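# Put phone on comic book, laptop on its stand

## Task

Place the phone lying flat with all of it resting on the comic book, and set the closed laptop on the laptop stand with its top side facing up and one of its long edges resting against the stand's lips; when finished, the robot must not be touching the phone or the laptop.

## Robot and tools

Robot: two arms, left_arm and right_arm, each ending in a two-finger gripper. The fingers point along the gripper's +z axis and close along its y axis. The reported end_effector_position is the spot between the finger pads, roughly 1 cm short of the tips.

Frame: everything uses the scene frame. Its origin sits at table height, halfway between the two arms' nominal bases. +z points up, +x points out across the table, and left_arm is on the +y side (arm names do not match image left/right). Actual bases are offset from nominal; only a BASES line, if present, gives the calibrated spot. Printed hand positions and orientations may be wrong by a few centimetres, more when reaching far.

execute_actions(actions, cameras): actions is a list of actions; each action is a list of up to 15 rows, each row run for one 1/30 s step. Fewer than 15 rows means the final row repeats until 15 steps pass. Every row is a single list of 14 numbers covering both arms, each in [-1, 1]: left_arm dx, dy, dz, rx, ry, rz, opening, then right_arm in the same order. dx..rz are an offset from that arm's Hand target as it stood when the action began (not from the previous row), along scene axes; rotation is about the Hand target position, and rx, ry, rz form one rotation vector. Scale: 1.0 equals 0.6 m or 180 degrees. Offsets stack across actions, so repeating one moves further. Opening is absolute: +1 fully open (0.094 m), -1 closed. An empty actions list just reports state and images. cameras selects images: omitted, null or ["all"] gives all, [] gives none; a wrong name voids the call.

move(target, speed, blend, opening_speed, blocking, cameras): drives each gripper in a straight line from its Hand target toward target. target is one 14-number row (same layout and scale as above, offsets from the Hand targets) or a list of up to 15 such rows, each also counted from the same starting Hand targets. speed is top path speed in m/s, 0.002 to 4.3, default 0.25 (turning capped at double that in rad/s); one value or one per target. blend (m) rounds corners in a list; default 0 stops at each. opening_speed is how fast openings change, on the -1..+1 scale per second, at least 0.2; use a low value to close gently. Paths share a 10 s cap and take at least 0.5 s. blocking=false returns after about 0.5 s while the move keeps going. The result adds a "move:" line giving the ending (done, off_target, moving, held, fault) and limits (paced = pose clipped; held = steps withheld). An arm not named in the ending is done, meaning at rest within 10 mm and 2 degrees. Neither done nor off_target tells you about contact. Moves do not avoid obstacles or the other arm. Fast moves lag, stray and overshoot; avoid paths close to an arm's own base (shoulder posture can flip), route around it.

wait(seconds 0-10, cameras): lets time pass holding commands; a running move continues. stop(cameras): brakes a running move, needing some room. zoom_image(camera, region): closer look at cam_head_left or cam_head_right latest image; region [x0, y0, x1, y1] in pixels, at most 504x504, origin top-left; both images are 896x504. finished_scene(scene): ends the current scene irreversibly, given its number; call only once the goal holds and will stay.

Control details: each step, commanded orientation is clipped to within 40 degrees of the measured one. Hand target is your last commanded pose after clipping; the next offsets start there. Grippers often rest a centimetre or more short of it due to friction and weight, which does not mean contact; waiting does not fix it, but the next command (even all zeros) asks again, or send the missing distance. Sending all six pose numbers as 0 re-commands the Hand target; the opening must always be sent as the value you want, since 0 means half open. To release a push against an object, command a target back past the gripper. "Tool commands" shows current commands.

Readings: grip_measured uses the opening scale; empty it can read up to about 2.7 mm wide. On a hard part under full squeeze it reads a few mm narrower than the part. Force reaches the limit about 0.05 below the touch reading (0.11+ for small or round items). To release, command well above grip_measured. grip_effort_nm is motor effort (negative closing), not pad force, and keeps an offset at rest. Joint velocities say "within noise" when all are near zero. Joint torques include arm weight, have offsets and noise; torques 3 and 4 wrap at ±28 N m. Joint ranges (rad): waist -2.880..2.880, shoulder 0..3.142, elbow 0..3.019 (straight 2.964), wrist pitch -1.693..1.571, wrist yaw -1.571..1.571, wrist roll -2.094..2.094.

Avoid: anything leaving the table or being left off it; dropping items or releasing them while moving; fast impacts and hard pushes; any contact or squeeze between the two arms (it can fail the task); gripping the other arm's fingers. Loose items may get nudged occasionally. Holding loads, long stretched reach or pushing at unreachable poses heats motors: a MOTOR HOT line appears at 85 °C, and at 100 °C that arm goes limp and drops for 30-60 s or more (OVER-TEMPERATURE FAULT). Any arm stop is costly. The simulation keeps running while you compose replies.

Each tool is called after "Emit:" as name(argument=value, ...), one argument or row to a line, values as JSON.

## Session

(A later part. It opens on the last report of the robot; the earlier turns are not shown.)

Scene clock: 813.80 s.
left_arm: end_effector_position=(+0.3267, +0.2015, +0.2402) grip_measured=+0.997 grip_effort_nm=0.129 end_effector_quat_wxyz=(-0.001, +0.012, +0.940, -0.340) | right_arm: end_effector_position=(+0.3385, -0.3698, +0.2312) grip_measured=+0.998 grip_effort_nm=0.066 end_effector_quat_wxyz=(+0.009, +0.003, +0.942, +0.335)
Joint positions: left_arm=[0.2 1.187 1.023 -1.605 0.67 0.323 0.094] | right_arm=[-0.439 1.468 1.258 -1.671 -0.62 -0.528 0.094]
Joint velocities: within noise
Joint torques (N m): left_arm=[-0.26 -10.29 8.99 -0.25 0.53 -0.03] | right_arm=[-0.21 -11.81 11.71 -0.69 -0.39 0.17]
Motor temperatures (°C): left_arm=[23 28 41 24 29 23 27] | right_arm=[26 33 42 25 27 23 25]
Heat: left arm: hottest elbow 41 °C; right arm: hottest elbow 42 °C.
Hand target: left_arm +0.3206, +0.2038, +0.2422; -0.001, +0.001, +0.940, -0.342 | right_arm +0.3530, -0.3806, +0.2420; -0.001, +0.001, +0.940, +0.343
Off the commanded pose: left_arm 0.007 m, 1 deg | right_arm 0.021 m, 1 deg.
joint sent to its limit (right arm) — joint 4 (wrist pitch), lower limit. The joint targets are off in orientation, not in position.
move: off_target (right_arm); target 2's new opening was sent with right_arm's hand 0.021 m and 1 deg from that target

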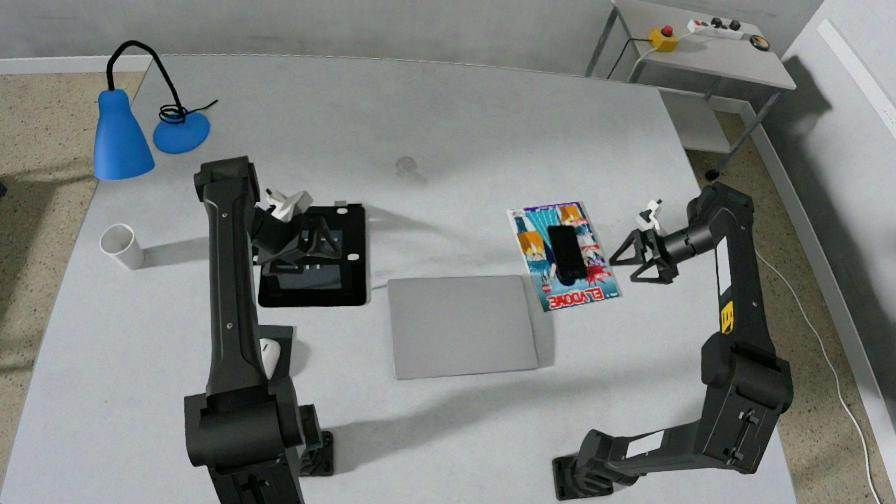

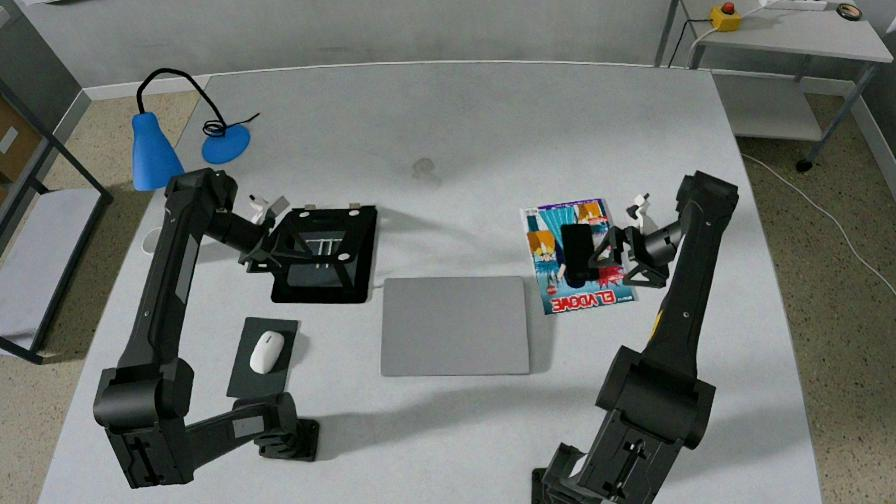

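Emit:
move(
  target=[
    [0.019,-0.2,-0.2,0,0,0,1,0.025,0.19,-0.2,0,0,0,1],
    [0.019,-0.22,-0.287,0,0,0,1,0.025,0.21,-0.287,0,0,0,1],
  ],
  speed=0.15,
)

Emit:
zoom_image(
  camera="cam_head_right",
  region=[330, 220, 630, 400],
)

Emit:
zoom_image(
  camera="cam_head_left",
  region=[330, 220, 630, 400],
)

Scene clock: 824.30 s.
left_arm: end_effector_position=(+0.3441, +0.0751, +0.0897) grip_measured=+0.998 grip_effort_nm=0.129 end_effector_quat_wxyz=(+0.025, +0.008, +0.937, -0.347) | right_arm: end_effector_position=(+0.3708, -0.2601, +0.0790) grip_measured=+0.999 grip_effort_nm=0.071 end_effector_quat_wxyz=(+0.010, +0.000, +0.940, +0.341)
Joint positions: left_arm=[-0.207 1.298 0.68 -0.751 0.687 -0.233 0.094] | right_arm=[-0.156 1.594 0.97 -1.048 -0.689 -0.187 0.094]
Joint velocities: within noise
Joint torques (N m): left_arm=[-2.78 -6.77 6.54 1.07 0.14 -0.09] | right_arm=[1.26 -12.51 5.6 0.35 -0.43 0.21]
Motor temperatures (°C): left_arm=[23 28 40 24 29 23 27] | right_arm=[26 33 42 25 27 23 25]
Heat: left arm: hottest elbow 40 °C; right arm: hottest elbow 42 °C.
Hand target: left_arm +0.3320, +0.0718, +0.0700; -0.001, +0.001, +0.940, -0.342 | right_arm +0.3680, -0.2546, +0.0697; -0.001, +0.001, +0.940, +0.343
Off the commanded pose: left_arm 0.023 m, 3 deg | right_arm 0.011 m, 1 deg.
move: off_target (left_arm, right_arm)

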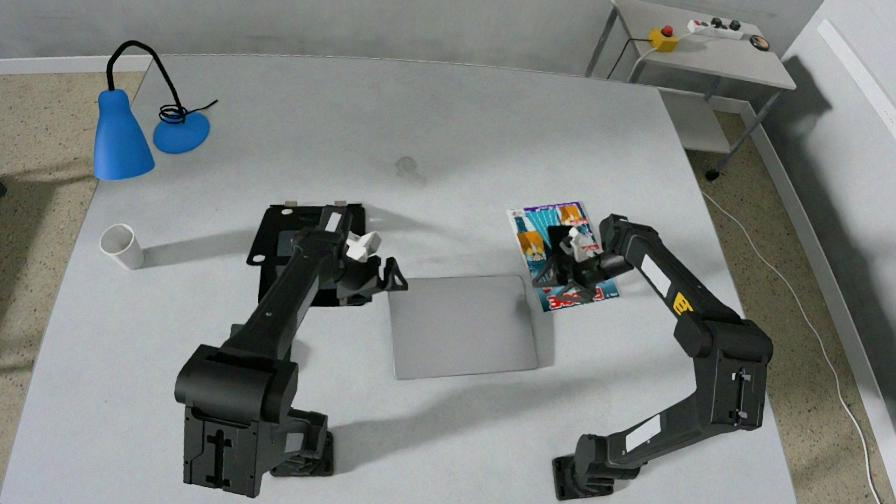

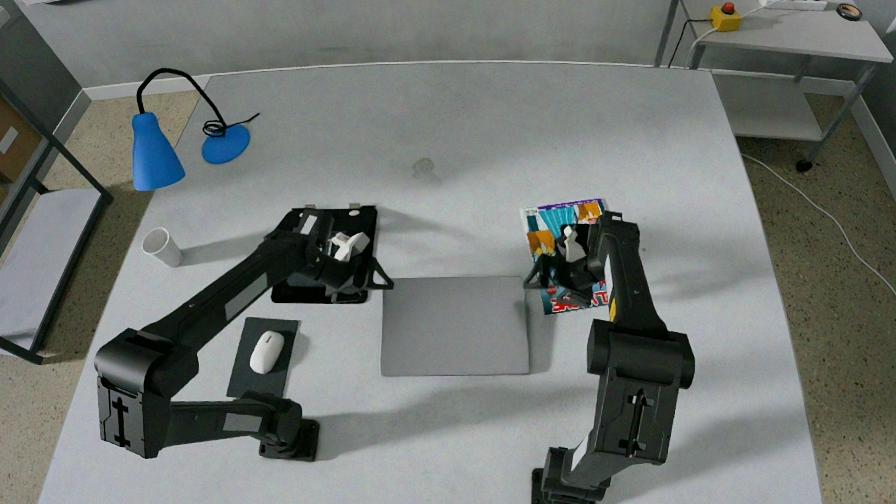

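Scaled by 1.680.

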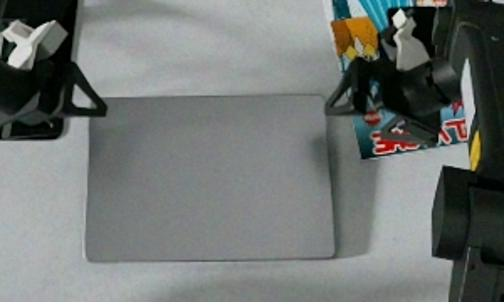

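Scaled by 1.680.

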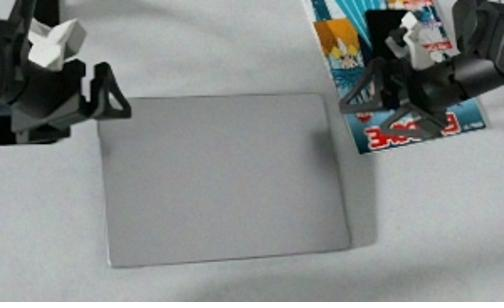

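Emit:
move(
  target=[
    [-0.06,0.0,0.04,0,0,0,1,-0.05,0,0.02,0,0,0,1],
    [-0.06,-0.01,-0.035,0,0,0,1,-0.055,0.06,-0.035,0,0,0,1],
  ],
  speed=0.1,
)

Emit:
zoom_image(
  camera="cam_head_right",
  region=[330, 220, 630, 400],
)

Emit:
zoom_image(
  camera="cam_head_left",
  region=[330, 220, 630, 400],
)

Scene clock: 838.47 s.
left_arm: end_effector_position=(+0.3275, +0.0675, +0.0874) grip_measured=+0.998 grip_effort_nm=0.129 end_effector_quat_wxyz=(+0.067, +0.032, +0.933, -0.353) | right_arm: end_effector_position=(+0.3406, -0.2231, +0.0576) grip_measured=+0.999 grip_effort_nm=0.066 end_effector_quat_wxyz=(+0.010, -0.001, +0.940, +0.341)
Joint positions: left_arm=[-0.243 1.215 0.589 -0.632 0.676 -0.256 0.094] | right_arm=[-0.07 1.541 0.835 -0.894 -0.697 -0.077 0.094]
Joint velocities: within noise
Joint torques (N m): left_arm=[-3.14 -3.66 4.16 0.31 0.17 -0.42] | right_arm=[1.26 -11.93 5.35 0.42 -0.4 0.14]
Motor temperatures (°C): left_arm=[23 28 38 24 28 23 27] | right_arm=[26 33 41 25 27 23 25]
Heat: left arm: hottest elbow 38 °C; right arm: hottest elbow 41 °C.
Hand target: left_arm +0.2961, +0.0658, +0.0491; -0.001, +0.000, +0.940, -0.342 | right_arm +0.3350, -0.2186, +0.0487; -0.001, +0.001, +0.940, +0.342
Off the commanded pose: left_arm 0.050 m, 9 deg | right_arm 0.011 m, 1 deg.
move: off_target (left_arm, right_arm)

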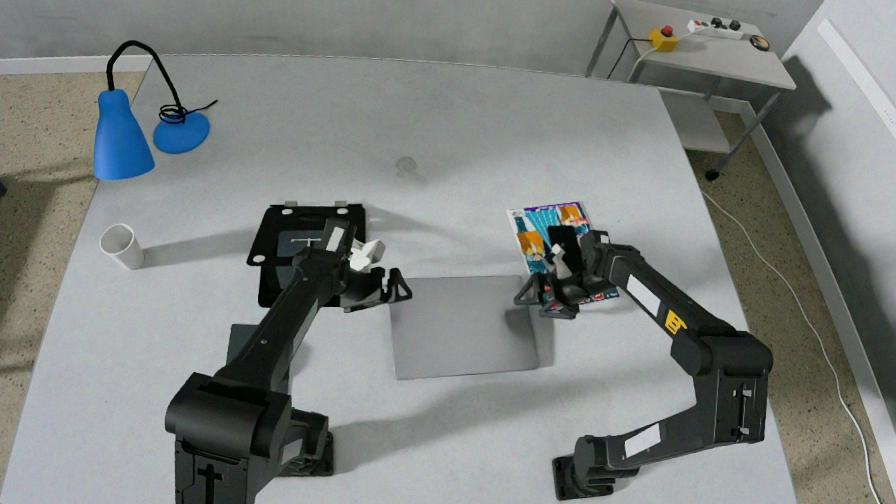

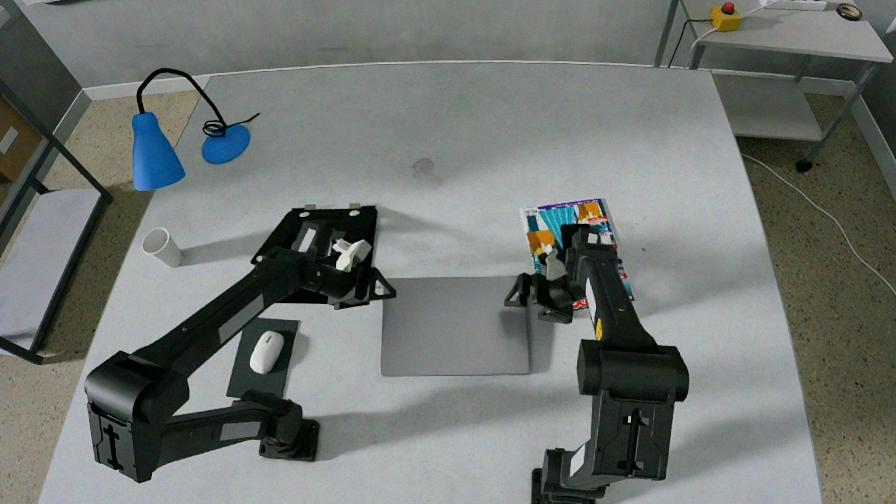

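Scaled by 1.680.

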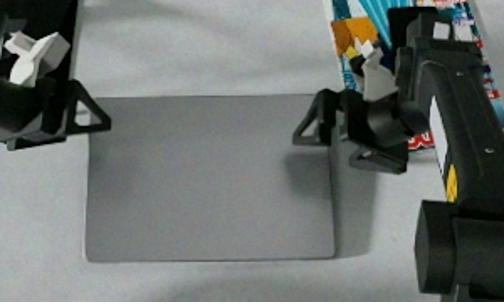

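Scaled by 1.680.

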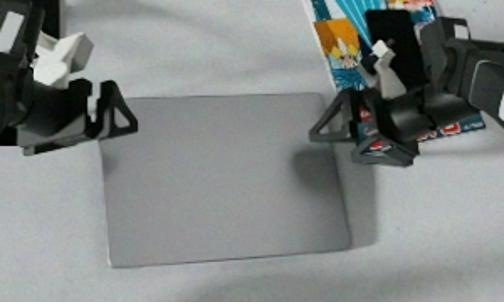

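Emit:
move(
  target=[
    [0.04,0.024,0.285,0,0,0,1,0,-0.15,0.25,0,0,0,1],
    [0.35,-0.276,0.285,0.222,0,0,-1,0,-0.2,0.25,0,0,0,1],
    [0.35,-0.276,0.0,0.222,0,0,-1,0,-0.2,0.25,0,0,0,1],
  ],
  speed=0.2,
)

Emit:
zoom_image(
  camera="cam_head_left",
  region=[330, 180, 630, 400],
)

Scene clock: 854.40 s.
left_arm: end_effector_position=(+0.5080, -0.0947, +0.0511) grip_measured=-0.981 grip_effort_nm=-0.994 end_effector_quat_wxyz=(-0.005, -0.001, +1.000, +0.001) | right_arm: end_effector_position=(+0.3181, -0.3277, +0.1884) grip_measured=+0.999 grip_effort_nm=0.071 end_effector_quat_wxyz=(-0.013, +0.003, +0.938, +0.347)
Joint positions: left_arm=[-0.642 1.985 1.574 -1.168 0.004 -0.615 0.001] | right_arm=[-0.359 1.432 1.096 -1.55 -0.646 -0.455 0.094]
Joint velocities: within noise
Joint torques (N m): left_arm=[-2.43 -20.84 9.09 0.68 -0.19 -0.13] | right_arm=[-0.38 -10.75 11.52 -0.72 -0.28 0.04]
Motor temperatures (°C): left_arm=[23 28 38 24 28 24 27] | right_arm=[26 33 40 25 27 23 25]
Heat: left arm: hottest elbow 38 °C; right arm: hottest elbow 40 °C.
Hand target: left_arm +0.5060, -0.0998, +0.0490; -0.001, +0.000, +1.000, +0.000 | right_arm +0.3350, -0.3387, +0.1988; +0.000, +0.001, +0.940, +0.342
Off the commanded pose: left_arm 0.006 m, 0 deg | right_arm 0.023 m, 2 deg.
move: off_target (right_arm); target 2's new opening was sent with left_arm's hand 0.028 m and 3 deg from that target

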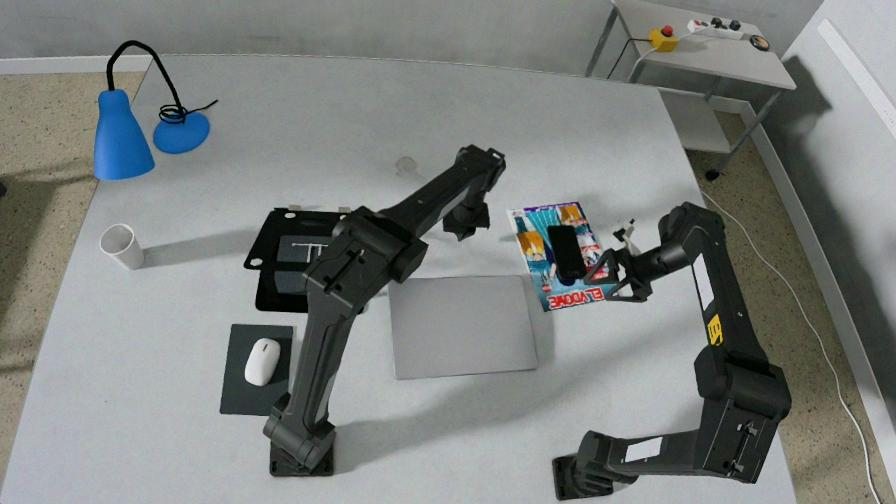

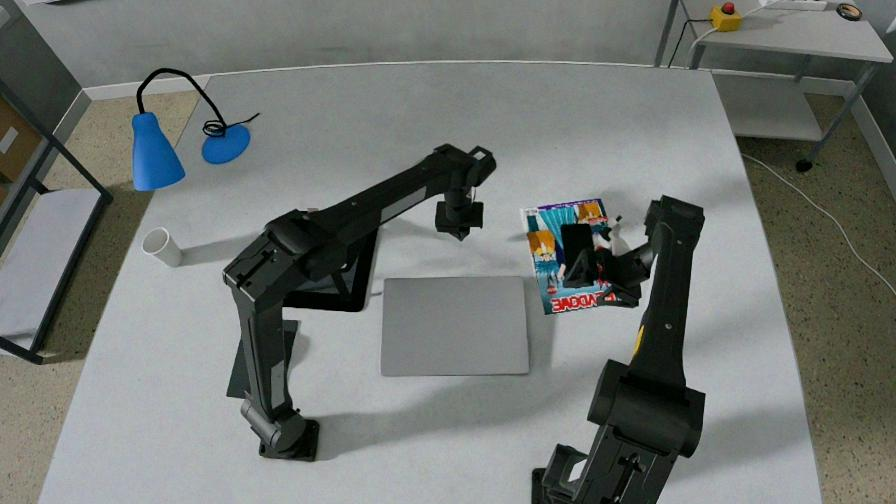

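Scaled by 1.680.

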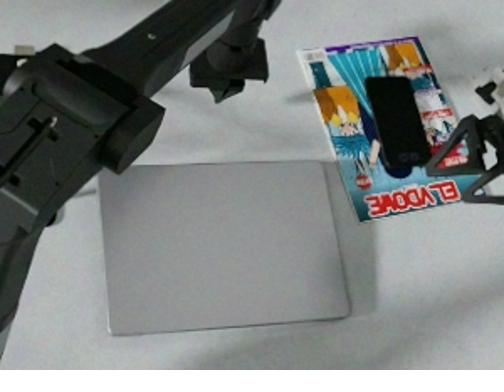

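Emit:
move(
  target=[
    [0,0,-0.05,0,0,0,-1,0,0,0,0,0,0,1],
    [-0.205,0.0,-0.045,0,0,0,-1,0,0,0,0,0,0,1],
  ],
  speed=0.1,
)

Emit:
zoom_image(
  camera="cam_head_left",
  region=[330, 220, 630, 440],
)

Scene clock: 859.70 s.
left_arm: end_effector_position=(+0.4057, -0.0986, +0.0261) grip_measured=-0.981 grip_effort_nm=-0.994 end_effector_quat_wxyz=(+0.013, -0.009, +1.000, -0.008) | right_arm: end_effector_position=(+0.3181, -0.3277, +0.1884) grip_measured=+0.999 grip_effort_nm=0.066 end_effector_quat_wxyz=(-0.013, +0.003, +0.938, +0.347)
Joint positions: left_arm=[-0.768 1.818 1.239 -0.962 -0.006 -0.758 0.001] | right_arm=[-0.359 1.432 1.096 -1.55 -0.646 -0.455 0.094]
Joint velocities: within noise
Joint torques (N m): left_arm=[-4.13 -18.61 6.2 0.01 0.2 -0.09] | right_arm=[-0.38 -10.75 11.49 -0.72 -0.28 0.04]
Motor temperatures (°C): left_arm=[23 29 37 24 28 24 28] | right_arm=[26 34 41 25 27 23 25]
Heat: left arm: hottest elbow 37 °C; right arm: hottest elbow 41 °C.
Hand target: left_arm +0.3830, -0.0999, +0.0222; -0.001, +0.000, +1.000, +0.000 | right_arm +0.3350, -0.3387, +0.1988; +0.000, +0.001, +0.940, +0.342
Off the commanded pose: left_arm 0.023 m, 2 deg | right_arm 0.023 m, 2 deg.
move: off_target (left_arm, right_arm)

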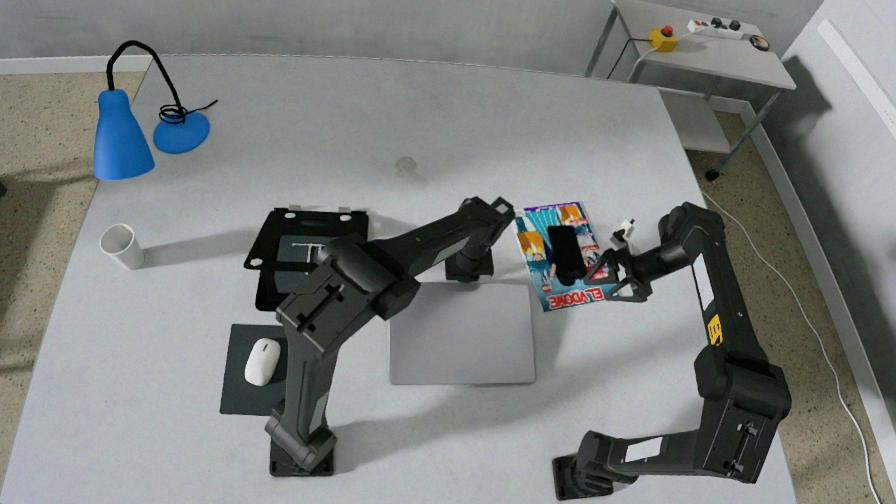

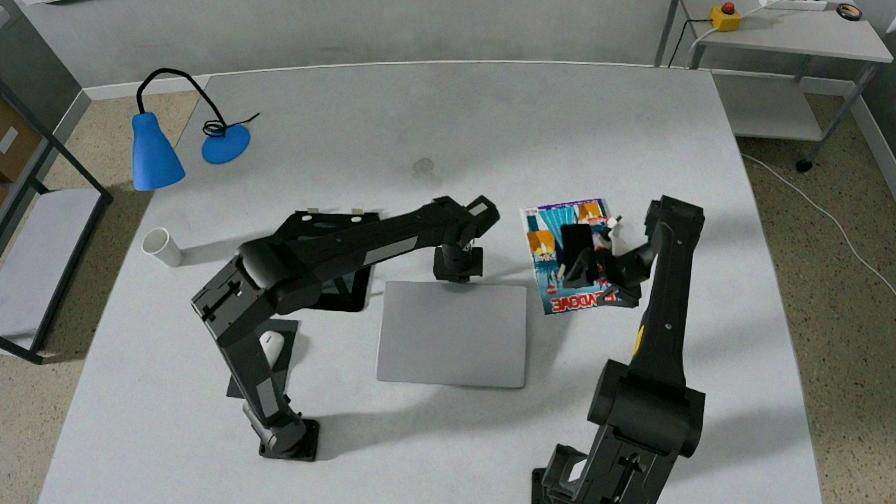

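Scaled by 1.680.

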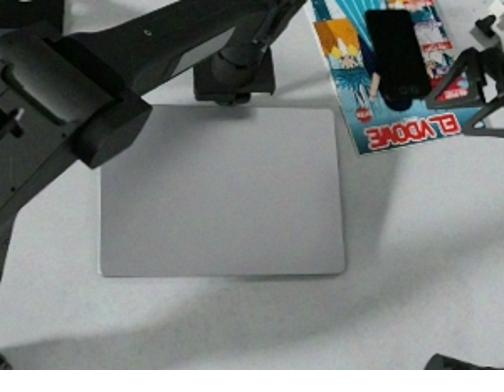

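Emit:
move(
  target=[
    [0.08,0,0,0,0,0,-1,0,0,0,0,0,0,1],
    [0.08,0.06,0.0,0,0,0,-1,0,0,0,0,0,0,1],
    [-0.08,0.06,0.0,0,0,0,-1,0,0,0,0,0,0,1],
  ],
  speed=0.1,
)

Emit:
zoom_image(
  camera="cam_head_left",
  region=[330, 220, 630, 440],
)

Scene clock: 865.67 s.
left_arm: end_effector_position=(+0.3530, -0.0583, +0.0195) grip_measured=-0.981 grip_effort_nm=-0.989 end_effector_quat_wxyz=(+0.004, -0.011, +1.000, +0.002) | right_arm: end_effector_position=(+0.3181, -0.3277, +0.1884) grip_measured=+0.999 grip_effort_nm=0.071 end_effector_quat_wxyz=(-0.013, +0.003, +0.938, +0.347)
Joint positions: left_arm=[-0.783 1.697 1.044 -0.914 -0.01 -0.777 0.001] | right_arm=[-0.359 1.432 1.096 -1.55 -0.646 -0.455 0.094]
Joint velocities: within noise
Joint torques (N m): left_arm=[-3.78 -17.14 6.32 0.28 0.37 -0.1] | right_arm=[-0.44 -10.81 11.54 -0.72 -0.28 0.04]
Motor temperatures (°C): left_arm=[23 29 37 24 28 24 28] | right_arm=[26 34 41 25 27 23 25]
Heat: left arm: hottest elbow 37 °C; right arm: hottest elbow 41 °C.
Hand target: left_arm +0.3350, -0.0639, +0.0221; -0.001, +0.000, +1.000, +0.000 | right_arm +0.3350, -0.3387, +0.1988; +0.000, +0.001, +0.940, +0.342
Off the commanded pose: left_arm 0.019 m, 2 deg | right_arm 0.023 m, 2 deg.
move: off_target (left_arm, right_arm)

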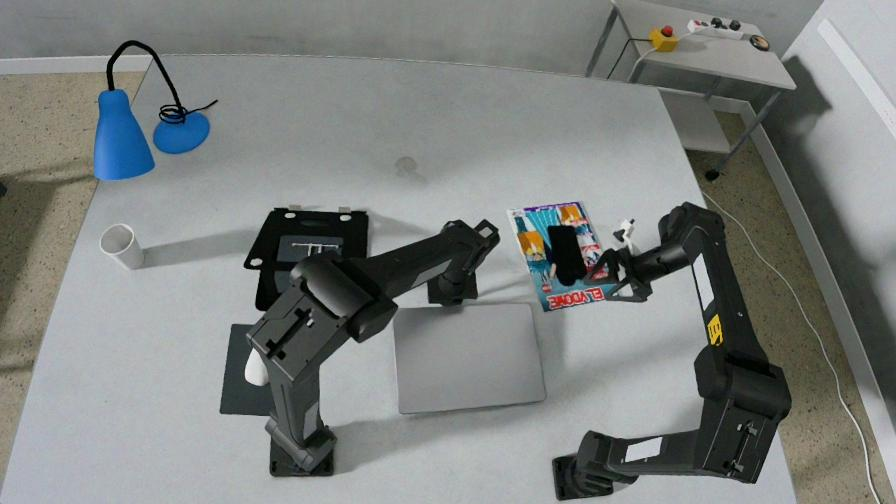

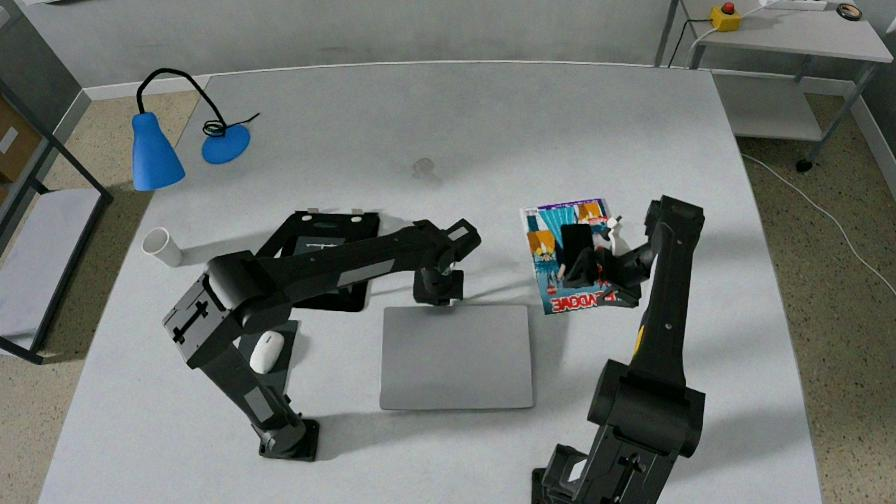

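Scaled by 1.680.

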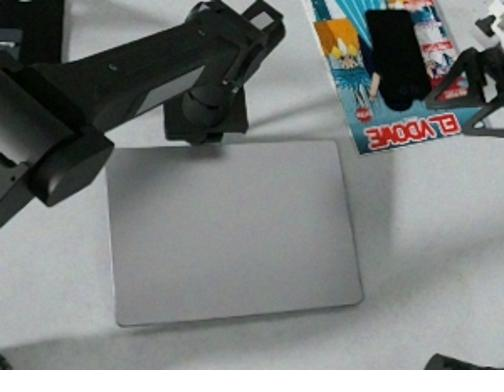

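Emit:
move(
  target=[0.06,0,0.2,0,0,0,-1,0,0,0,0,0,0,1],
)

Scene clock: 882.87 s.
left_arm: end_effector_position=(+0.3510, -0.0534, +0.1184) grip_measured=-0.981 grip_effort_nm=-0.984 end_effector_quat_wxyz=(-0.020, +0.003, +1.000, +0.020) | right_arm: end_effector_position=(+0.3181, -0.3277, +0.1884) grip_measured=+0.999 grip_effort_nm=0.066 end_effector_quat_wxyz=(-0.013, +0.003, +0.938, +0.347)
Joint positions: left_arm=[-0.775 1.588 1.201 -1.24 -0.003 -0.74 0.001] | right_arm=[-0.359 1.432 1.096 -1.55 -0.646 -0.455 0.094]
Joint velocities: within noise
Joint torques (N m): left_arm=[-0.97 -15.09 15.31 -0.28 0.03 0.1] | right_arm=[-0.44 -10.87 11.51 -0.73 -0.28 0.05]
Motor temperatures (°C): left_arm=[23 29 36 24 28 24 28] | right_arm=[26 34 42 25 26 23 25]
Heat: left arm: hottest elbow 36 °C; right arm: hottest elbow 42 °C.
Hand target: left_arm +0.3711, -0.0638, +0.1421; -0.001, +0.000, +1.000, +0.000 | right_arm +0.3350, -0.3387, +0.1988; +0.000, +0.001, +0.940, +0.342
Off the commanded pose: left_arm 0.033 m, 3 deg | right_arm 0.023 m, 2 deg.
move: off_target (left_arm, right_arm)

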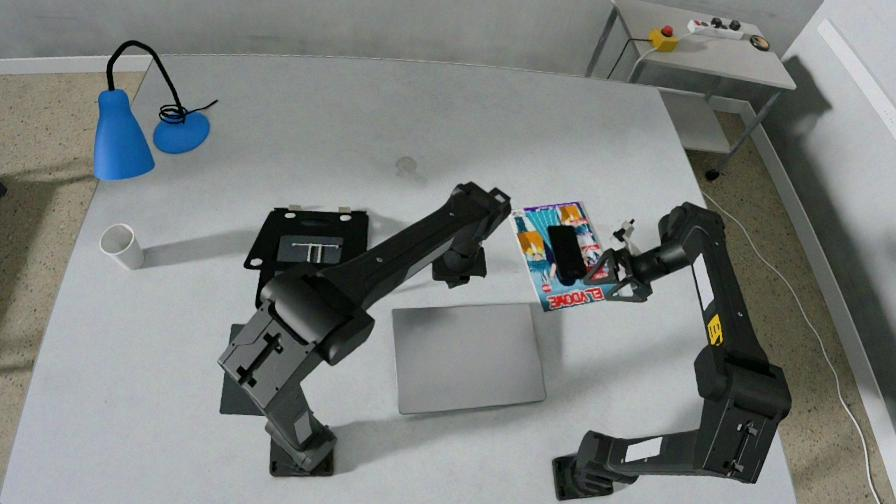

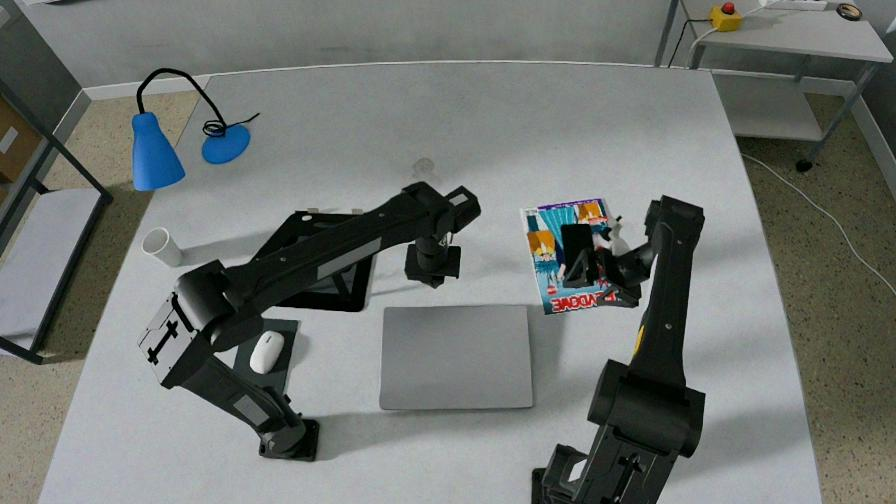

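Emit:
move(
  target=[-0.225,0.28,0.03,-0.222,0,0,1,-0.12,0.1,-0.08,0,0,0,1],
  opening_speed=1.5,
)

Emit:
zoom_image(
  camera="cam_head_left",
  region=[300, 220, 640, 460],
)

Scene clock: 895.43 s.
left_arm: end_effector_position=(+0.2373, +0.1009, +0.1617) grip_measured=+0.998 grip_effort_nm=0.134 end_effector_quat_wxyz=(+0.003, +0.006, +0.940, -0.341) | right_arm: end_effector_position=(+0.2664, -0.2836, +0.1511) grip_measured=+0.999 grip_effort_nm=0.066 end_effector_quat_wxyz=(-0.003, +0.005, +0.939, +0.343)
Joint positions: left_arm=[-0.178 0.872 0.615 -1.188 0.687 -0.182 0.094] | right_arm=[-0.284 1.276 0.849 -1.374 -0.668 -0.348 0.094]
Joint velocities: within noise
Joint torques (N m): left_arm=[-0.15 -4.01 9.96 0.16 0.49 0.12] | right_arm=[1.32 -10.93 6.27 0.1 -0.42 0.18]
Motor temperatures (°C): left_arm=[23 29 38 24 28 23 28] | right_arm=[26 34 43 25 26 23 25]
Heat: left arm: hottest elbow 38 °C; right arm: hottest elbow 43 °C.
Hand target: left_arm +0.2360, +0.1041, +0.1600; -0.001, +0.001, +0.940, -0.342 | right_arm +0.2630, -0.2786, +0.1508; -0.001, +0.001, +0.940, +0.342
Off the commanded pose: left_arm 0.004 m, 1 deg | right_arm 0.006 m, 1 deg.
move: done

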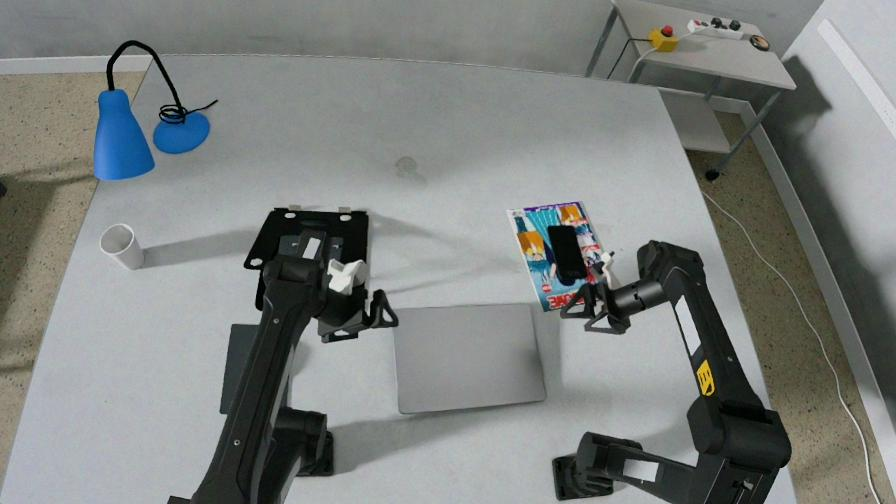

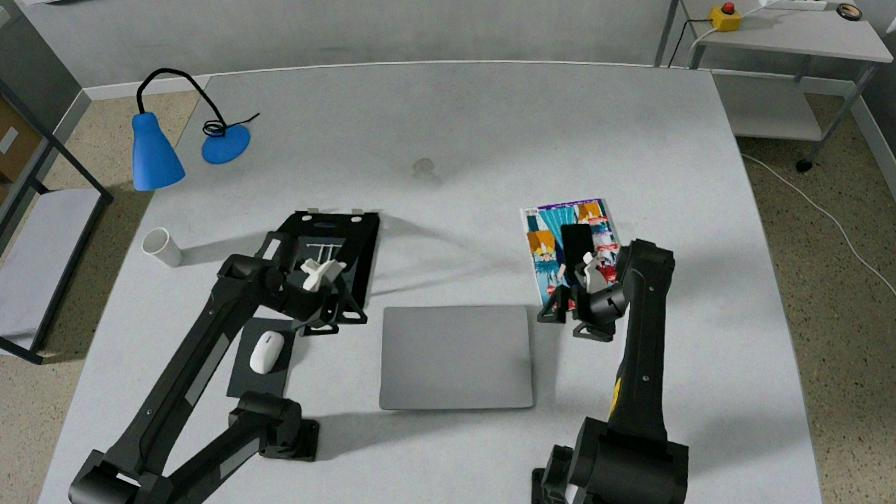

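Scaled by 1.482.

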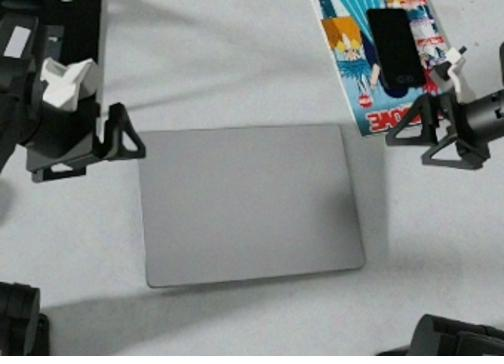

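Emit:
move(
  target=[-0.01,-0.03,-0.195,0,0,0,1,-0.01,0.02,-0.18,0,0,0,1],
  speed=0.15,
)

Emit:
zoom_image(
  camera="cam_head_left",
  region=[300, 220, 640, 460],
)

Emit:
zoom_image(
  camera="cam_head_right",
  region=[300, 220, 640, 460],
)

Scene clock: 900.77 s.
left_arm: end_effector_position=(+0.2339, +0.0887, +0.0481) grip_measured=+0.998 grip_effort_nm=0.125 end_effector_quat_wxyz=(+0.005, -0.001, +0.939, -0.344) | right_arm: end_effector_position=(+0.2611, -0.2717, +0.0501) grip_measured=+0.999 grip_effort_nm=0.071 end_effector_quat_wxyz=(+0.011, +0.000, +0.941, +0.340)
Joint positions: left_arm=[-0.237 1.063 0.375 -0.696 0.68 -0.278 0.094] | right_arm=[-0.251 1.41 0.661 -0.995 -0.675 -0.306 0.094]
Joint velocities: within noise
Joint torques (N m): left_arm=[-2.2 -4.42 7.71 1.33 0.2 -0.01] | right_arm=[1.38 -8.47 5.12 0.18 -0.43 0.18]
Motor temperatures (°C): left_arm=[23 29 38 24 28 23 28] | right_arm=[26 34 42 25 26 23 25]
Heat: left arm: hottest elbow 38 °C; right arm: hottest elbow 42 °C.
Hand target: left_arm +0.2300, +0.0861, +0.0430; +0.000, +0.001, +0.940, -0.342 | right_arm +0.2569, -0.2667, +0.0427; -0.001, +0.001, +0.940, +0.343
Off the commanded pose: left_arm 0.007 m, 1 deg | right_arm 0.010 m, 1 deg.
move: done

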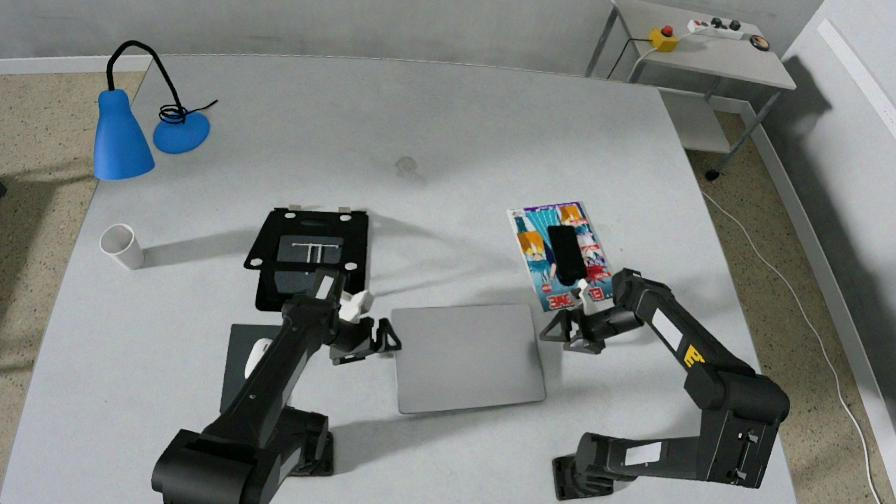

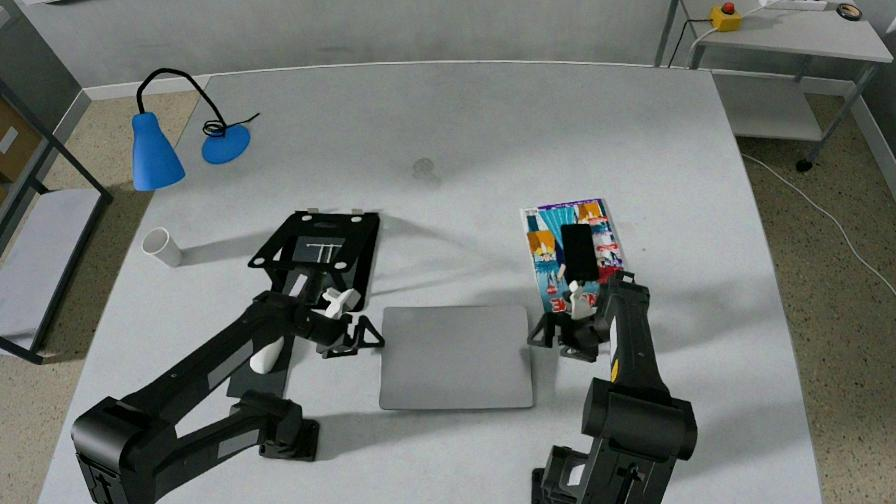

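Scaled by 1.482.

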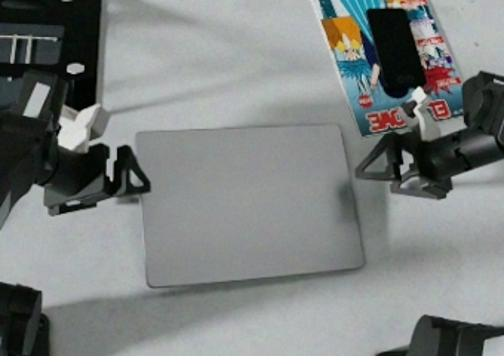

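Scaled by 1.482.

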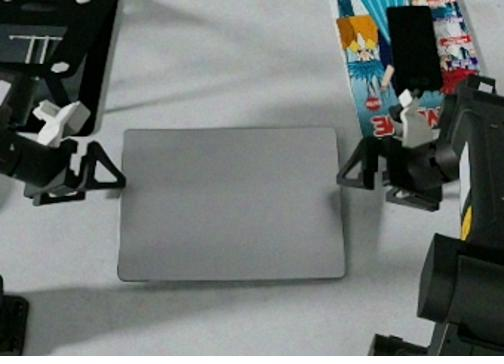

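Emit:
move(
  target=[-0.052,0,0,0,0,0,1,-0.058,0,0,0,0,0,1],
  speed=0.1,
)

Emit:
zoom_image(
  camera="cam_head_left",
  region=[300, 220, 640, 460],
)

Scene clock: 904.43 s.
left_arm: end_effector_position=(+0.2063, +0.0871, +0.0449) grip_measured=+0.998 grip_effort_nm=0.134 end_effector_quat_wxyz=(+0.007, -0.001, +0.939, -0.344) | right_arm: end_effector_position=(+0.2278, -0.2645, +0.0419) grip_measured=+0.999 grip_effort_nm=0.066 end_effector_quat_wxyz=(-0.001, -0.003, +0.939, +0.343)
Joint positions: left_arm=[-0.278 0.954 0.306 -0.701 0.672 -0.329 0.094] | right_arm=[-0.254 1.362 0.58 -0.996 -0.673 -0.327 0.094]
Joint velocities: within noise
Joint torques (N m): left_arm=[-2.32 -5.01 7.87 0.21 0.28 -0.01] | right_arm=[-0.38 -9.99 4.67 -0.5 -0.29 0.03]
Motor temperatures (°C): left_arm=[23 29 37 24 28 23 28] | right_arm=[26 33 41 25 26 23 25]
Heat: left arm: hottest elbow 37 °C; right arm: hottest elbow 41 °C.
Hand target: left_arm +0.1987, +0.0862, +0.0430; -0.001, +0.000, +0.940, -0.342 | right_arm +0.2222, -0.2667, +0.0427; -0.001, +0.001, +0.940, +0.342
Off the commanded pose: left_arm 0.008 m, 1 deg | right_arm 0.006 m, 0 deg.
move: done

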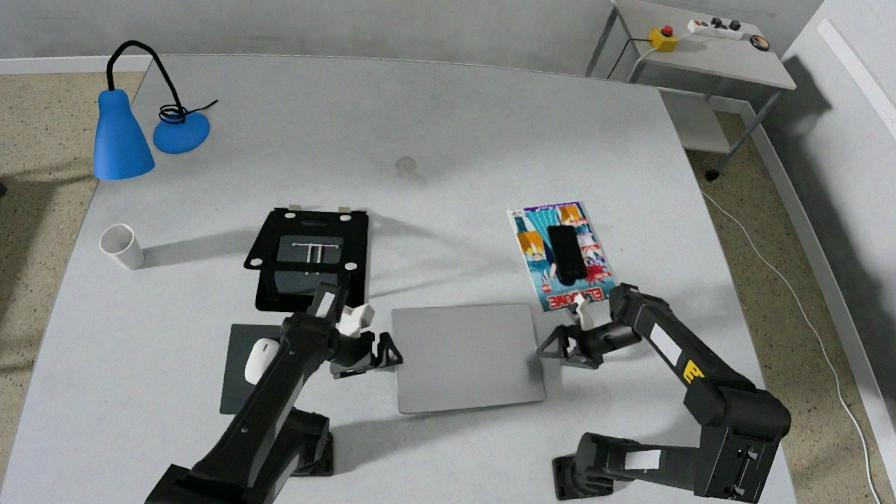

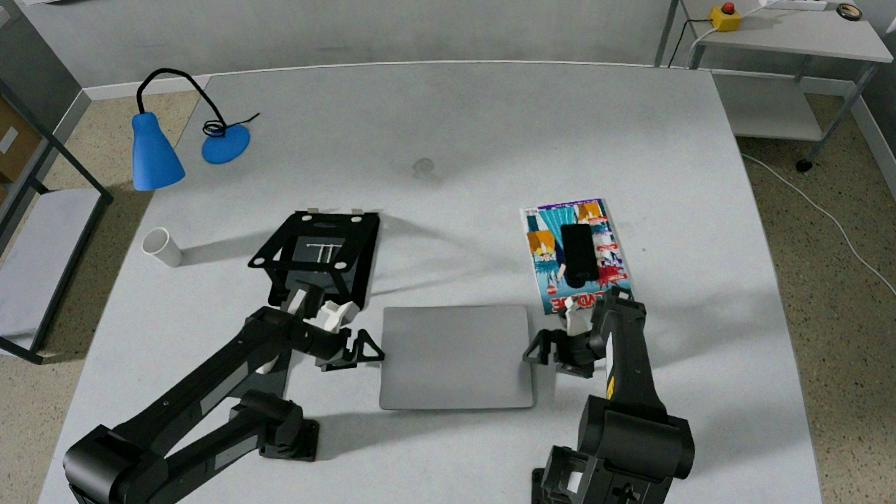

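Scaled by 1.482.

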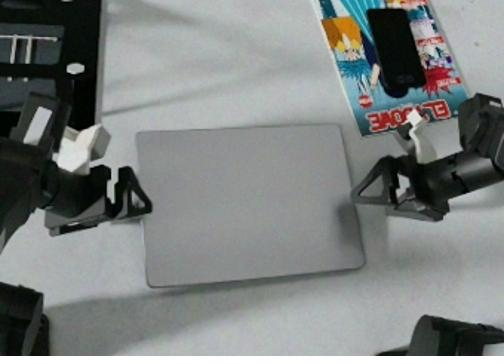

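Emit:
move(
  target=[0,0,-0.015,0,0,0,1,0,0,-0.015,0,0,0,1],
  speed=0.05,
  cameras=[],
)

Emit:
move(
  target=[0,-0.10,0,0,0,0,1,0,0.09,0,0,0,0,1],
  speed=0.06,
)

Emit:
zoom_image(
  camera="cam_head_left",
  region=[300, 220, 640, 460],
)

Scene clock: 916.17 s.
left_arm: end_effector_position=(+0.2030, +0.0880, +0.0392) grip_measured=+0.998 grip_effort_nm=0.129 end_effector_quat_wxyz=(+0.005, -0.002, +0.939, -0.344) | right_arm: end_effector_position=(+0.2266, -0.2644, +0.0400) grip_measured=+0.999 grip_effort_nm=0.066 end_effector_quat_wxyz=(+0.001, -0.003, +0.940, +0.342)
Joint positions: left_arm=[-0.278 0.961 0.291 -0.683 0.672 -0.33 0.094] | right_arm=[-0.255 1.362 0.573 -0.988 -0.673 -0.328 0.094]
Joint velocities: within noise
Joint torques (N m): left_arm=[-2.2 -2.73 7.75 1.33 0.29 -0.04] | right_arm=[-0.44 -8.06 4.44 0.34 -0.29 0.05]
Motor temperatures (°C): left_arm=[23 28 36 24 28 23 28] | right_arm=[26 33 40 25 26 23 25]
Heat: left arm: hottest elbow 36 °C; right arm: hottest elbow 40 °C.
Hand target: left_arm +0.1989, +0.0861, +0.0341; +0.000, +0.001, +0.940, -0.342 | right_arm +0.2222, -0.2667, +0.0337; -0.001, +0.001, +0.940, +0.342
Off the commanded pose: left_arm 0.007 m, 1 deg | right_arm 0.008 m, 0 deg.
move: done
No camera images: "cameras" was empty.

Scene clock: 918.03 s.
left_arm: end_effector_position=(+0.2005, +0.0305, +0.0388) grip_measured=+0.998 grip_effort_nm=0.129 end_effector_quat_wxyz=(+0.006, -0.004, +0.938, -0.347) | right_arm: end_effector_position=(+0.2325, -0.2180, +0.0402) grip_measured=+0.999 grip_effort_nm=0.066 end_effector_quat_wxyz=(+0.009, +0.003, +0.940, +0.342)
Joint positions: left_arm=[-0.567 1.002 0.29 -0.431 0.584 -0.677 0.094] | right_arm=[-0.078 1.309 0.531 -0.828 -0.698 -0.078 0.094]
Joint velocities: within noise
Joint torques (N m): left_arm=[-2.96 -2.02 9.44 1.59 0.03 -0.03] | right_arm=[1.73 -8.29 4.15 0.55 -0.35 0.16]
Motor temperatures (°C): left_arm=[23 28 36 24 28 23 28] | right_arm=[26 33 40 25 26 23 25]
Heat: left arm: hottest elbow 36 °C; right arm: hottest elbow 40 °C.
Hand target: left_arm +0.1988, +0.0261, +0.0340; -0.001, +0.001, +0.940, -0.342 | right_arm +0.2221, -0.2127, +0.0337; -0.001, +0.001, +0.940, +0.342
Off the commanded pose: left_arm 0.007 m, 1 deg | right_arm 0.013 m, 1 deg.
move: off_target (right_arm)

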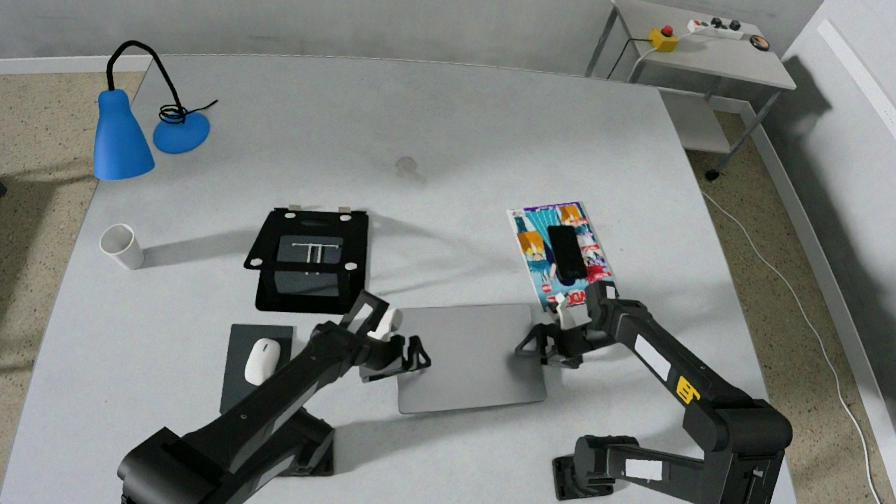

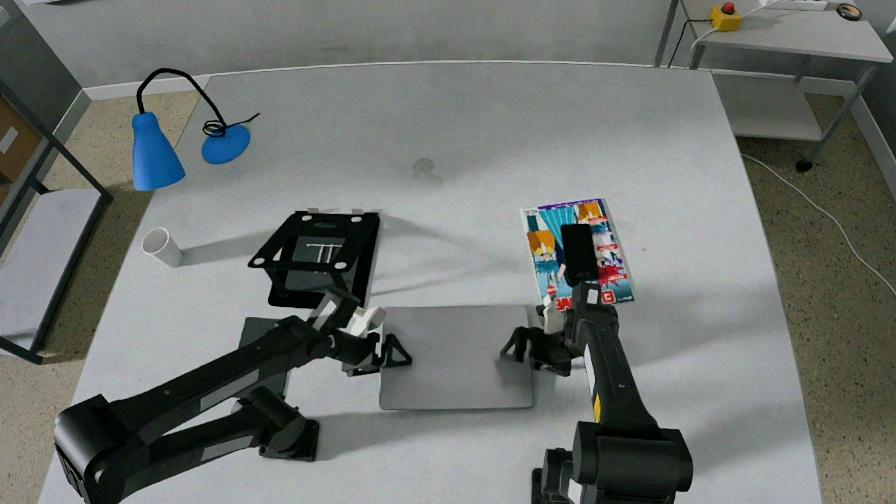

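Scaled by 1.482.

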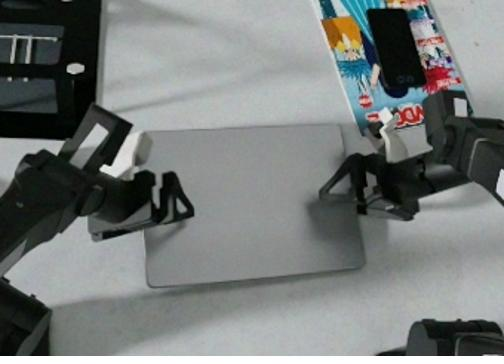

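Emit:
move(
  target=[0,-0.06,0,0,0,0,1,-0.01,0.065,0,0,0,0,1],
  speed=0.04,
)

Emit:
zoom_image(
  camera="cam_head_left",
  region=[340, 260, 600, 440],
)

Scene clock: 921.73 s.
left_arm: end_effector_position=(+0.2000, +0.0075, +0.0375) grip_measured=+0.998 grip_effort_nm=0.129 end_effector_quat_wxyz=(+0.010, -0.013, +0.940, -0.340) | right_arm: end_effector_position=(+0.2319, -0.1951, +0.0394) grip_measured=+1.000 grip_effort_nm=0.007 end_effector_quat_wxyz=(+0.019, +0.018, +0.946, +0.322)
Joint positions: left_arm=[-0.678 1.042 0.305 -0.346 0.514 -0.808 0.094] | right_arm=[0.034 1.255 0.497 -0.724 -0.653 0.107 0.094]
Joint velocities: within noise
Joint torques (N m): left_arm=[-4.89 -0.5 10.66 2.39 0.31 -0.16] | right_arm=[4.31 -6.95 4.29 1.02 -1.79 0.22]
Motor temperatures (°C): left_arm=[23 28 36 24 28 23 28] | right_arm=[26 33 39 25 26 23 25]
Heat: left arm: hottest elbow 36 °C; right arm: hottest elbow 39 °C.
Hand target: left_arm +0.1989, -0.0099, +0.0341; +0.000, +0.000, +0.940, -0.342 | right_arm +0.2162, -0.1736, +0.0338; +0.000, +0.001, +0.940, +0.342
Off the commanded pose: left_arm 0.018 m, 2 deg | right_arm 0.027 m, 4 deg.
move: off_target (left_arm, right_arm)

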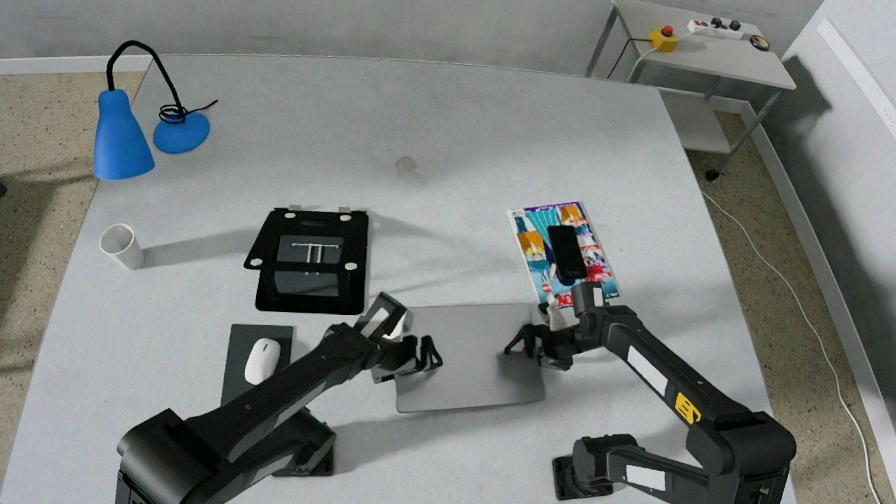

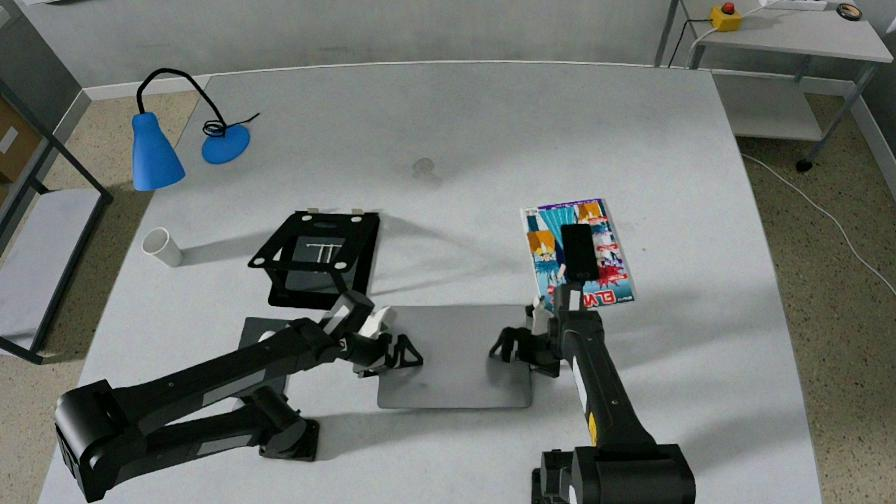

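Scaled by 1.938.

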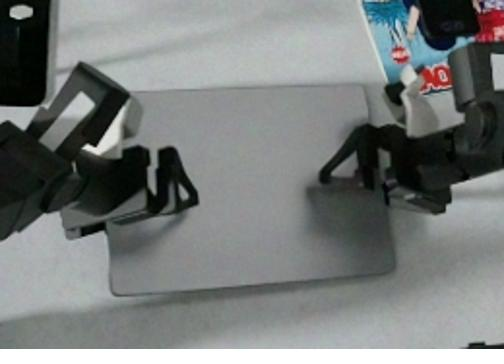

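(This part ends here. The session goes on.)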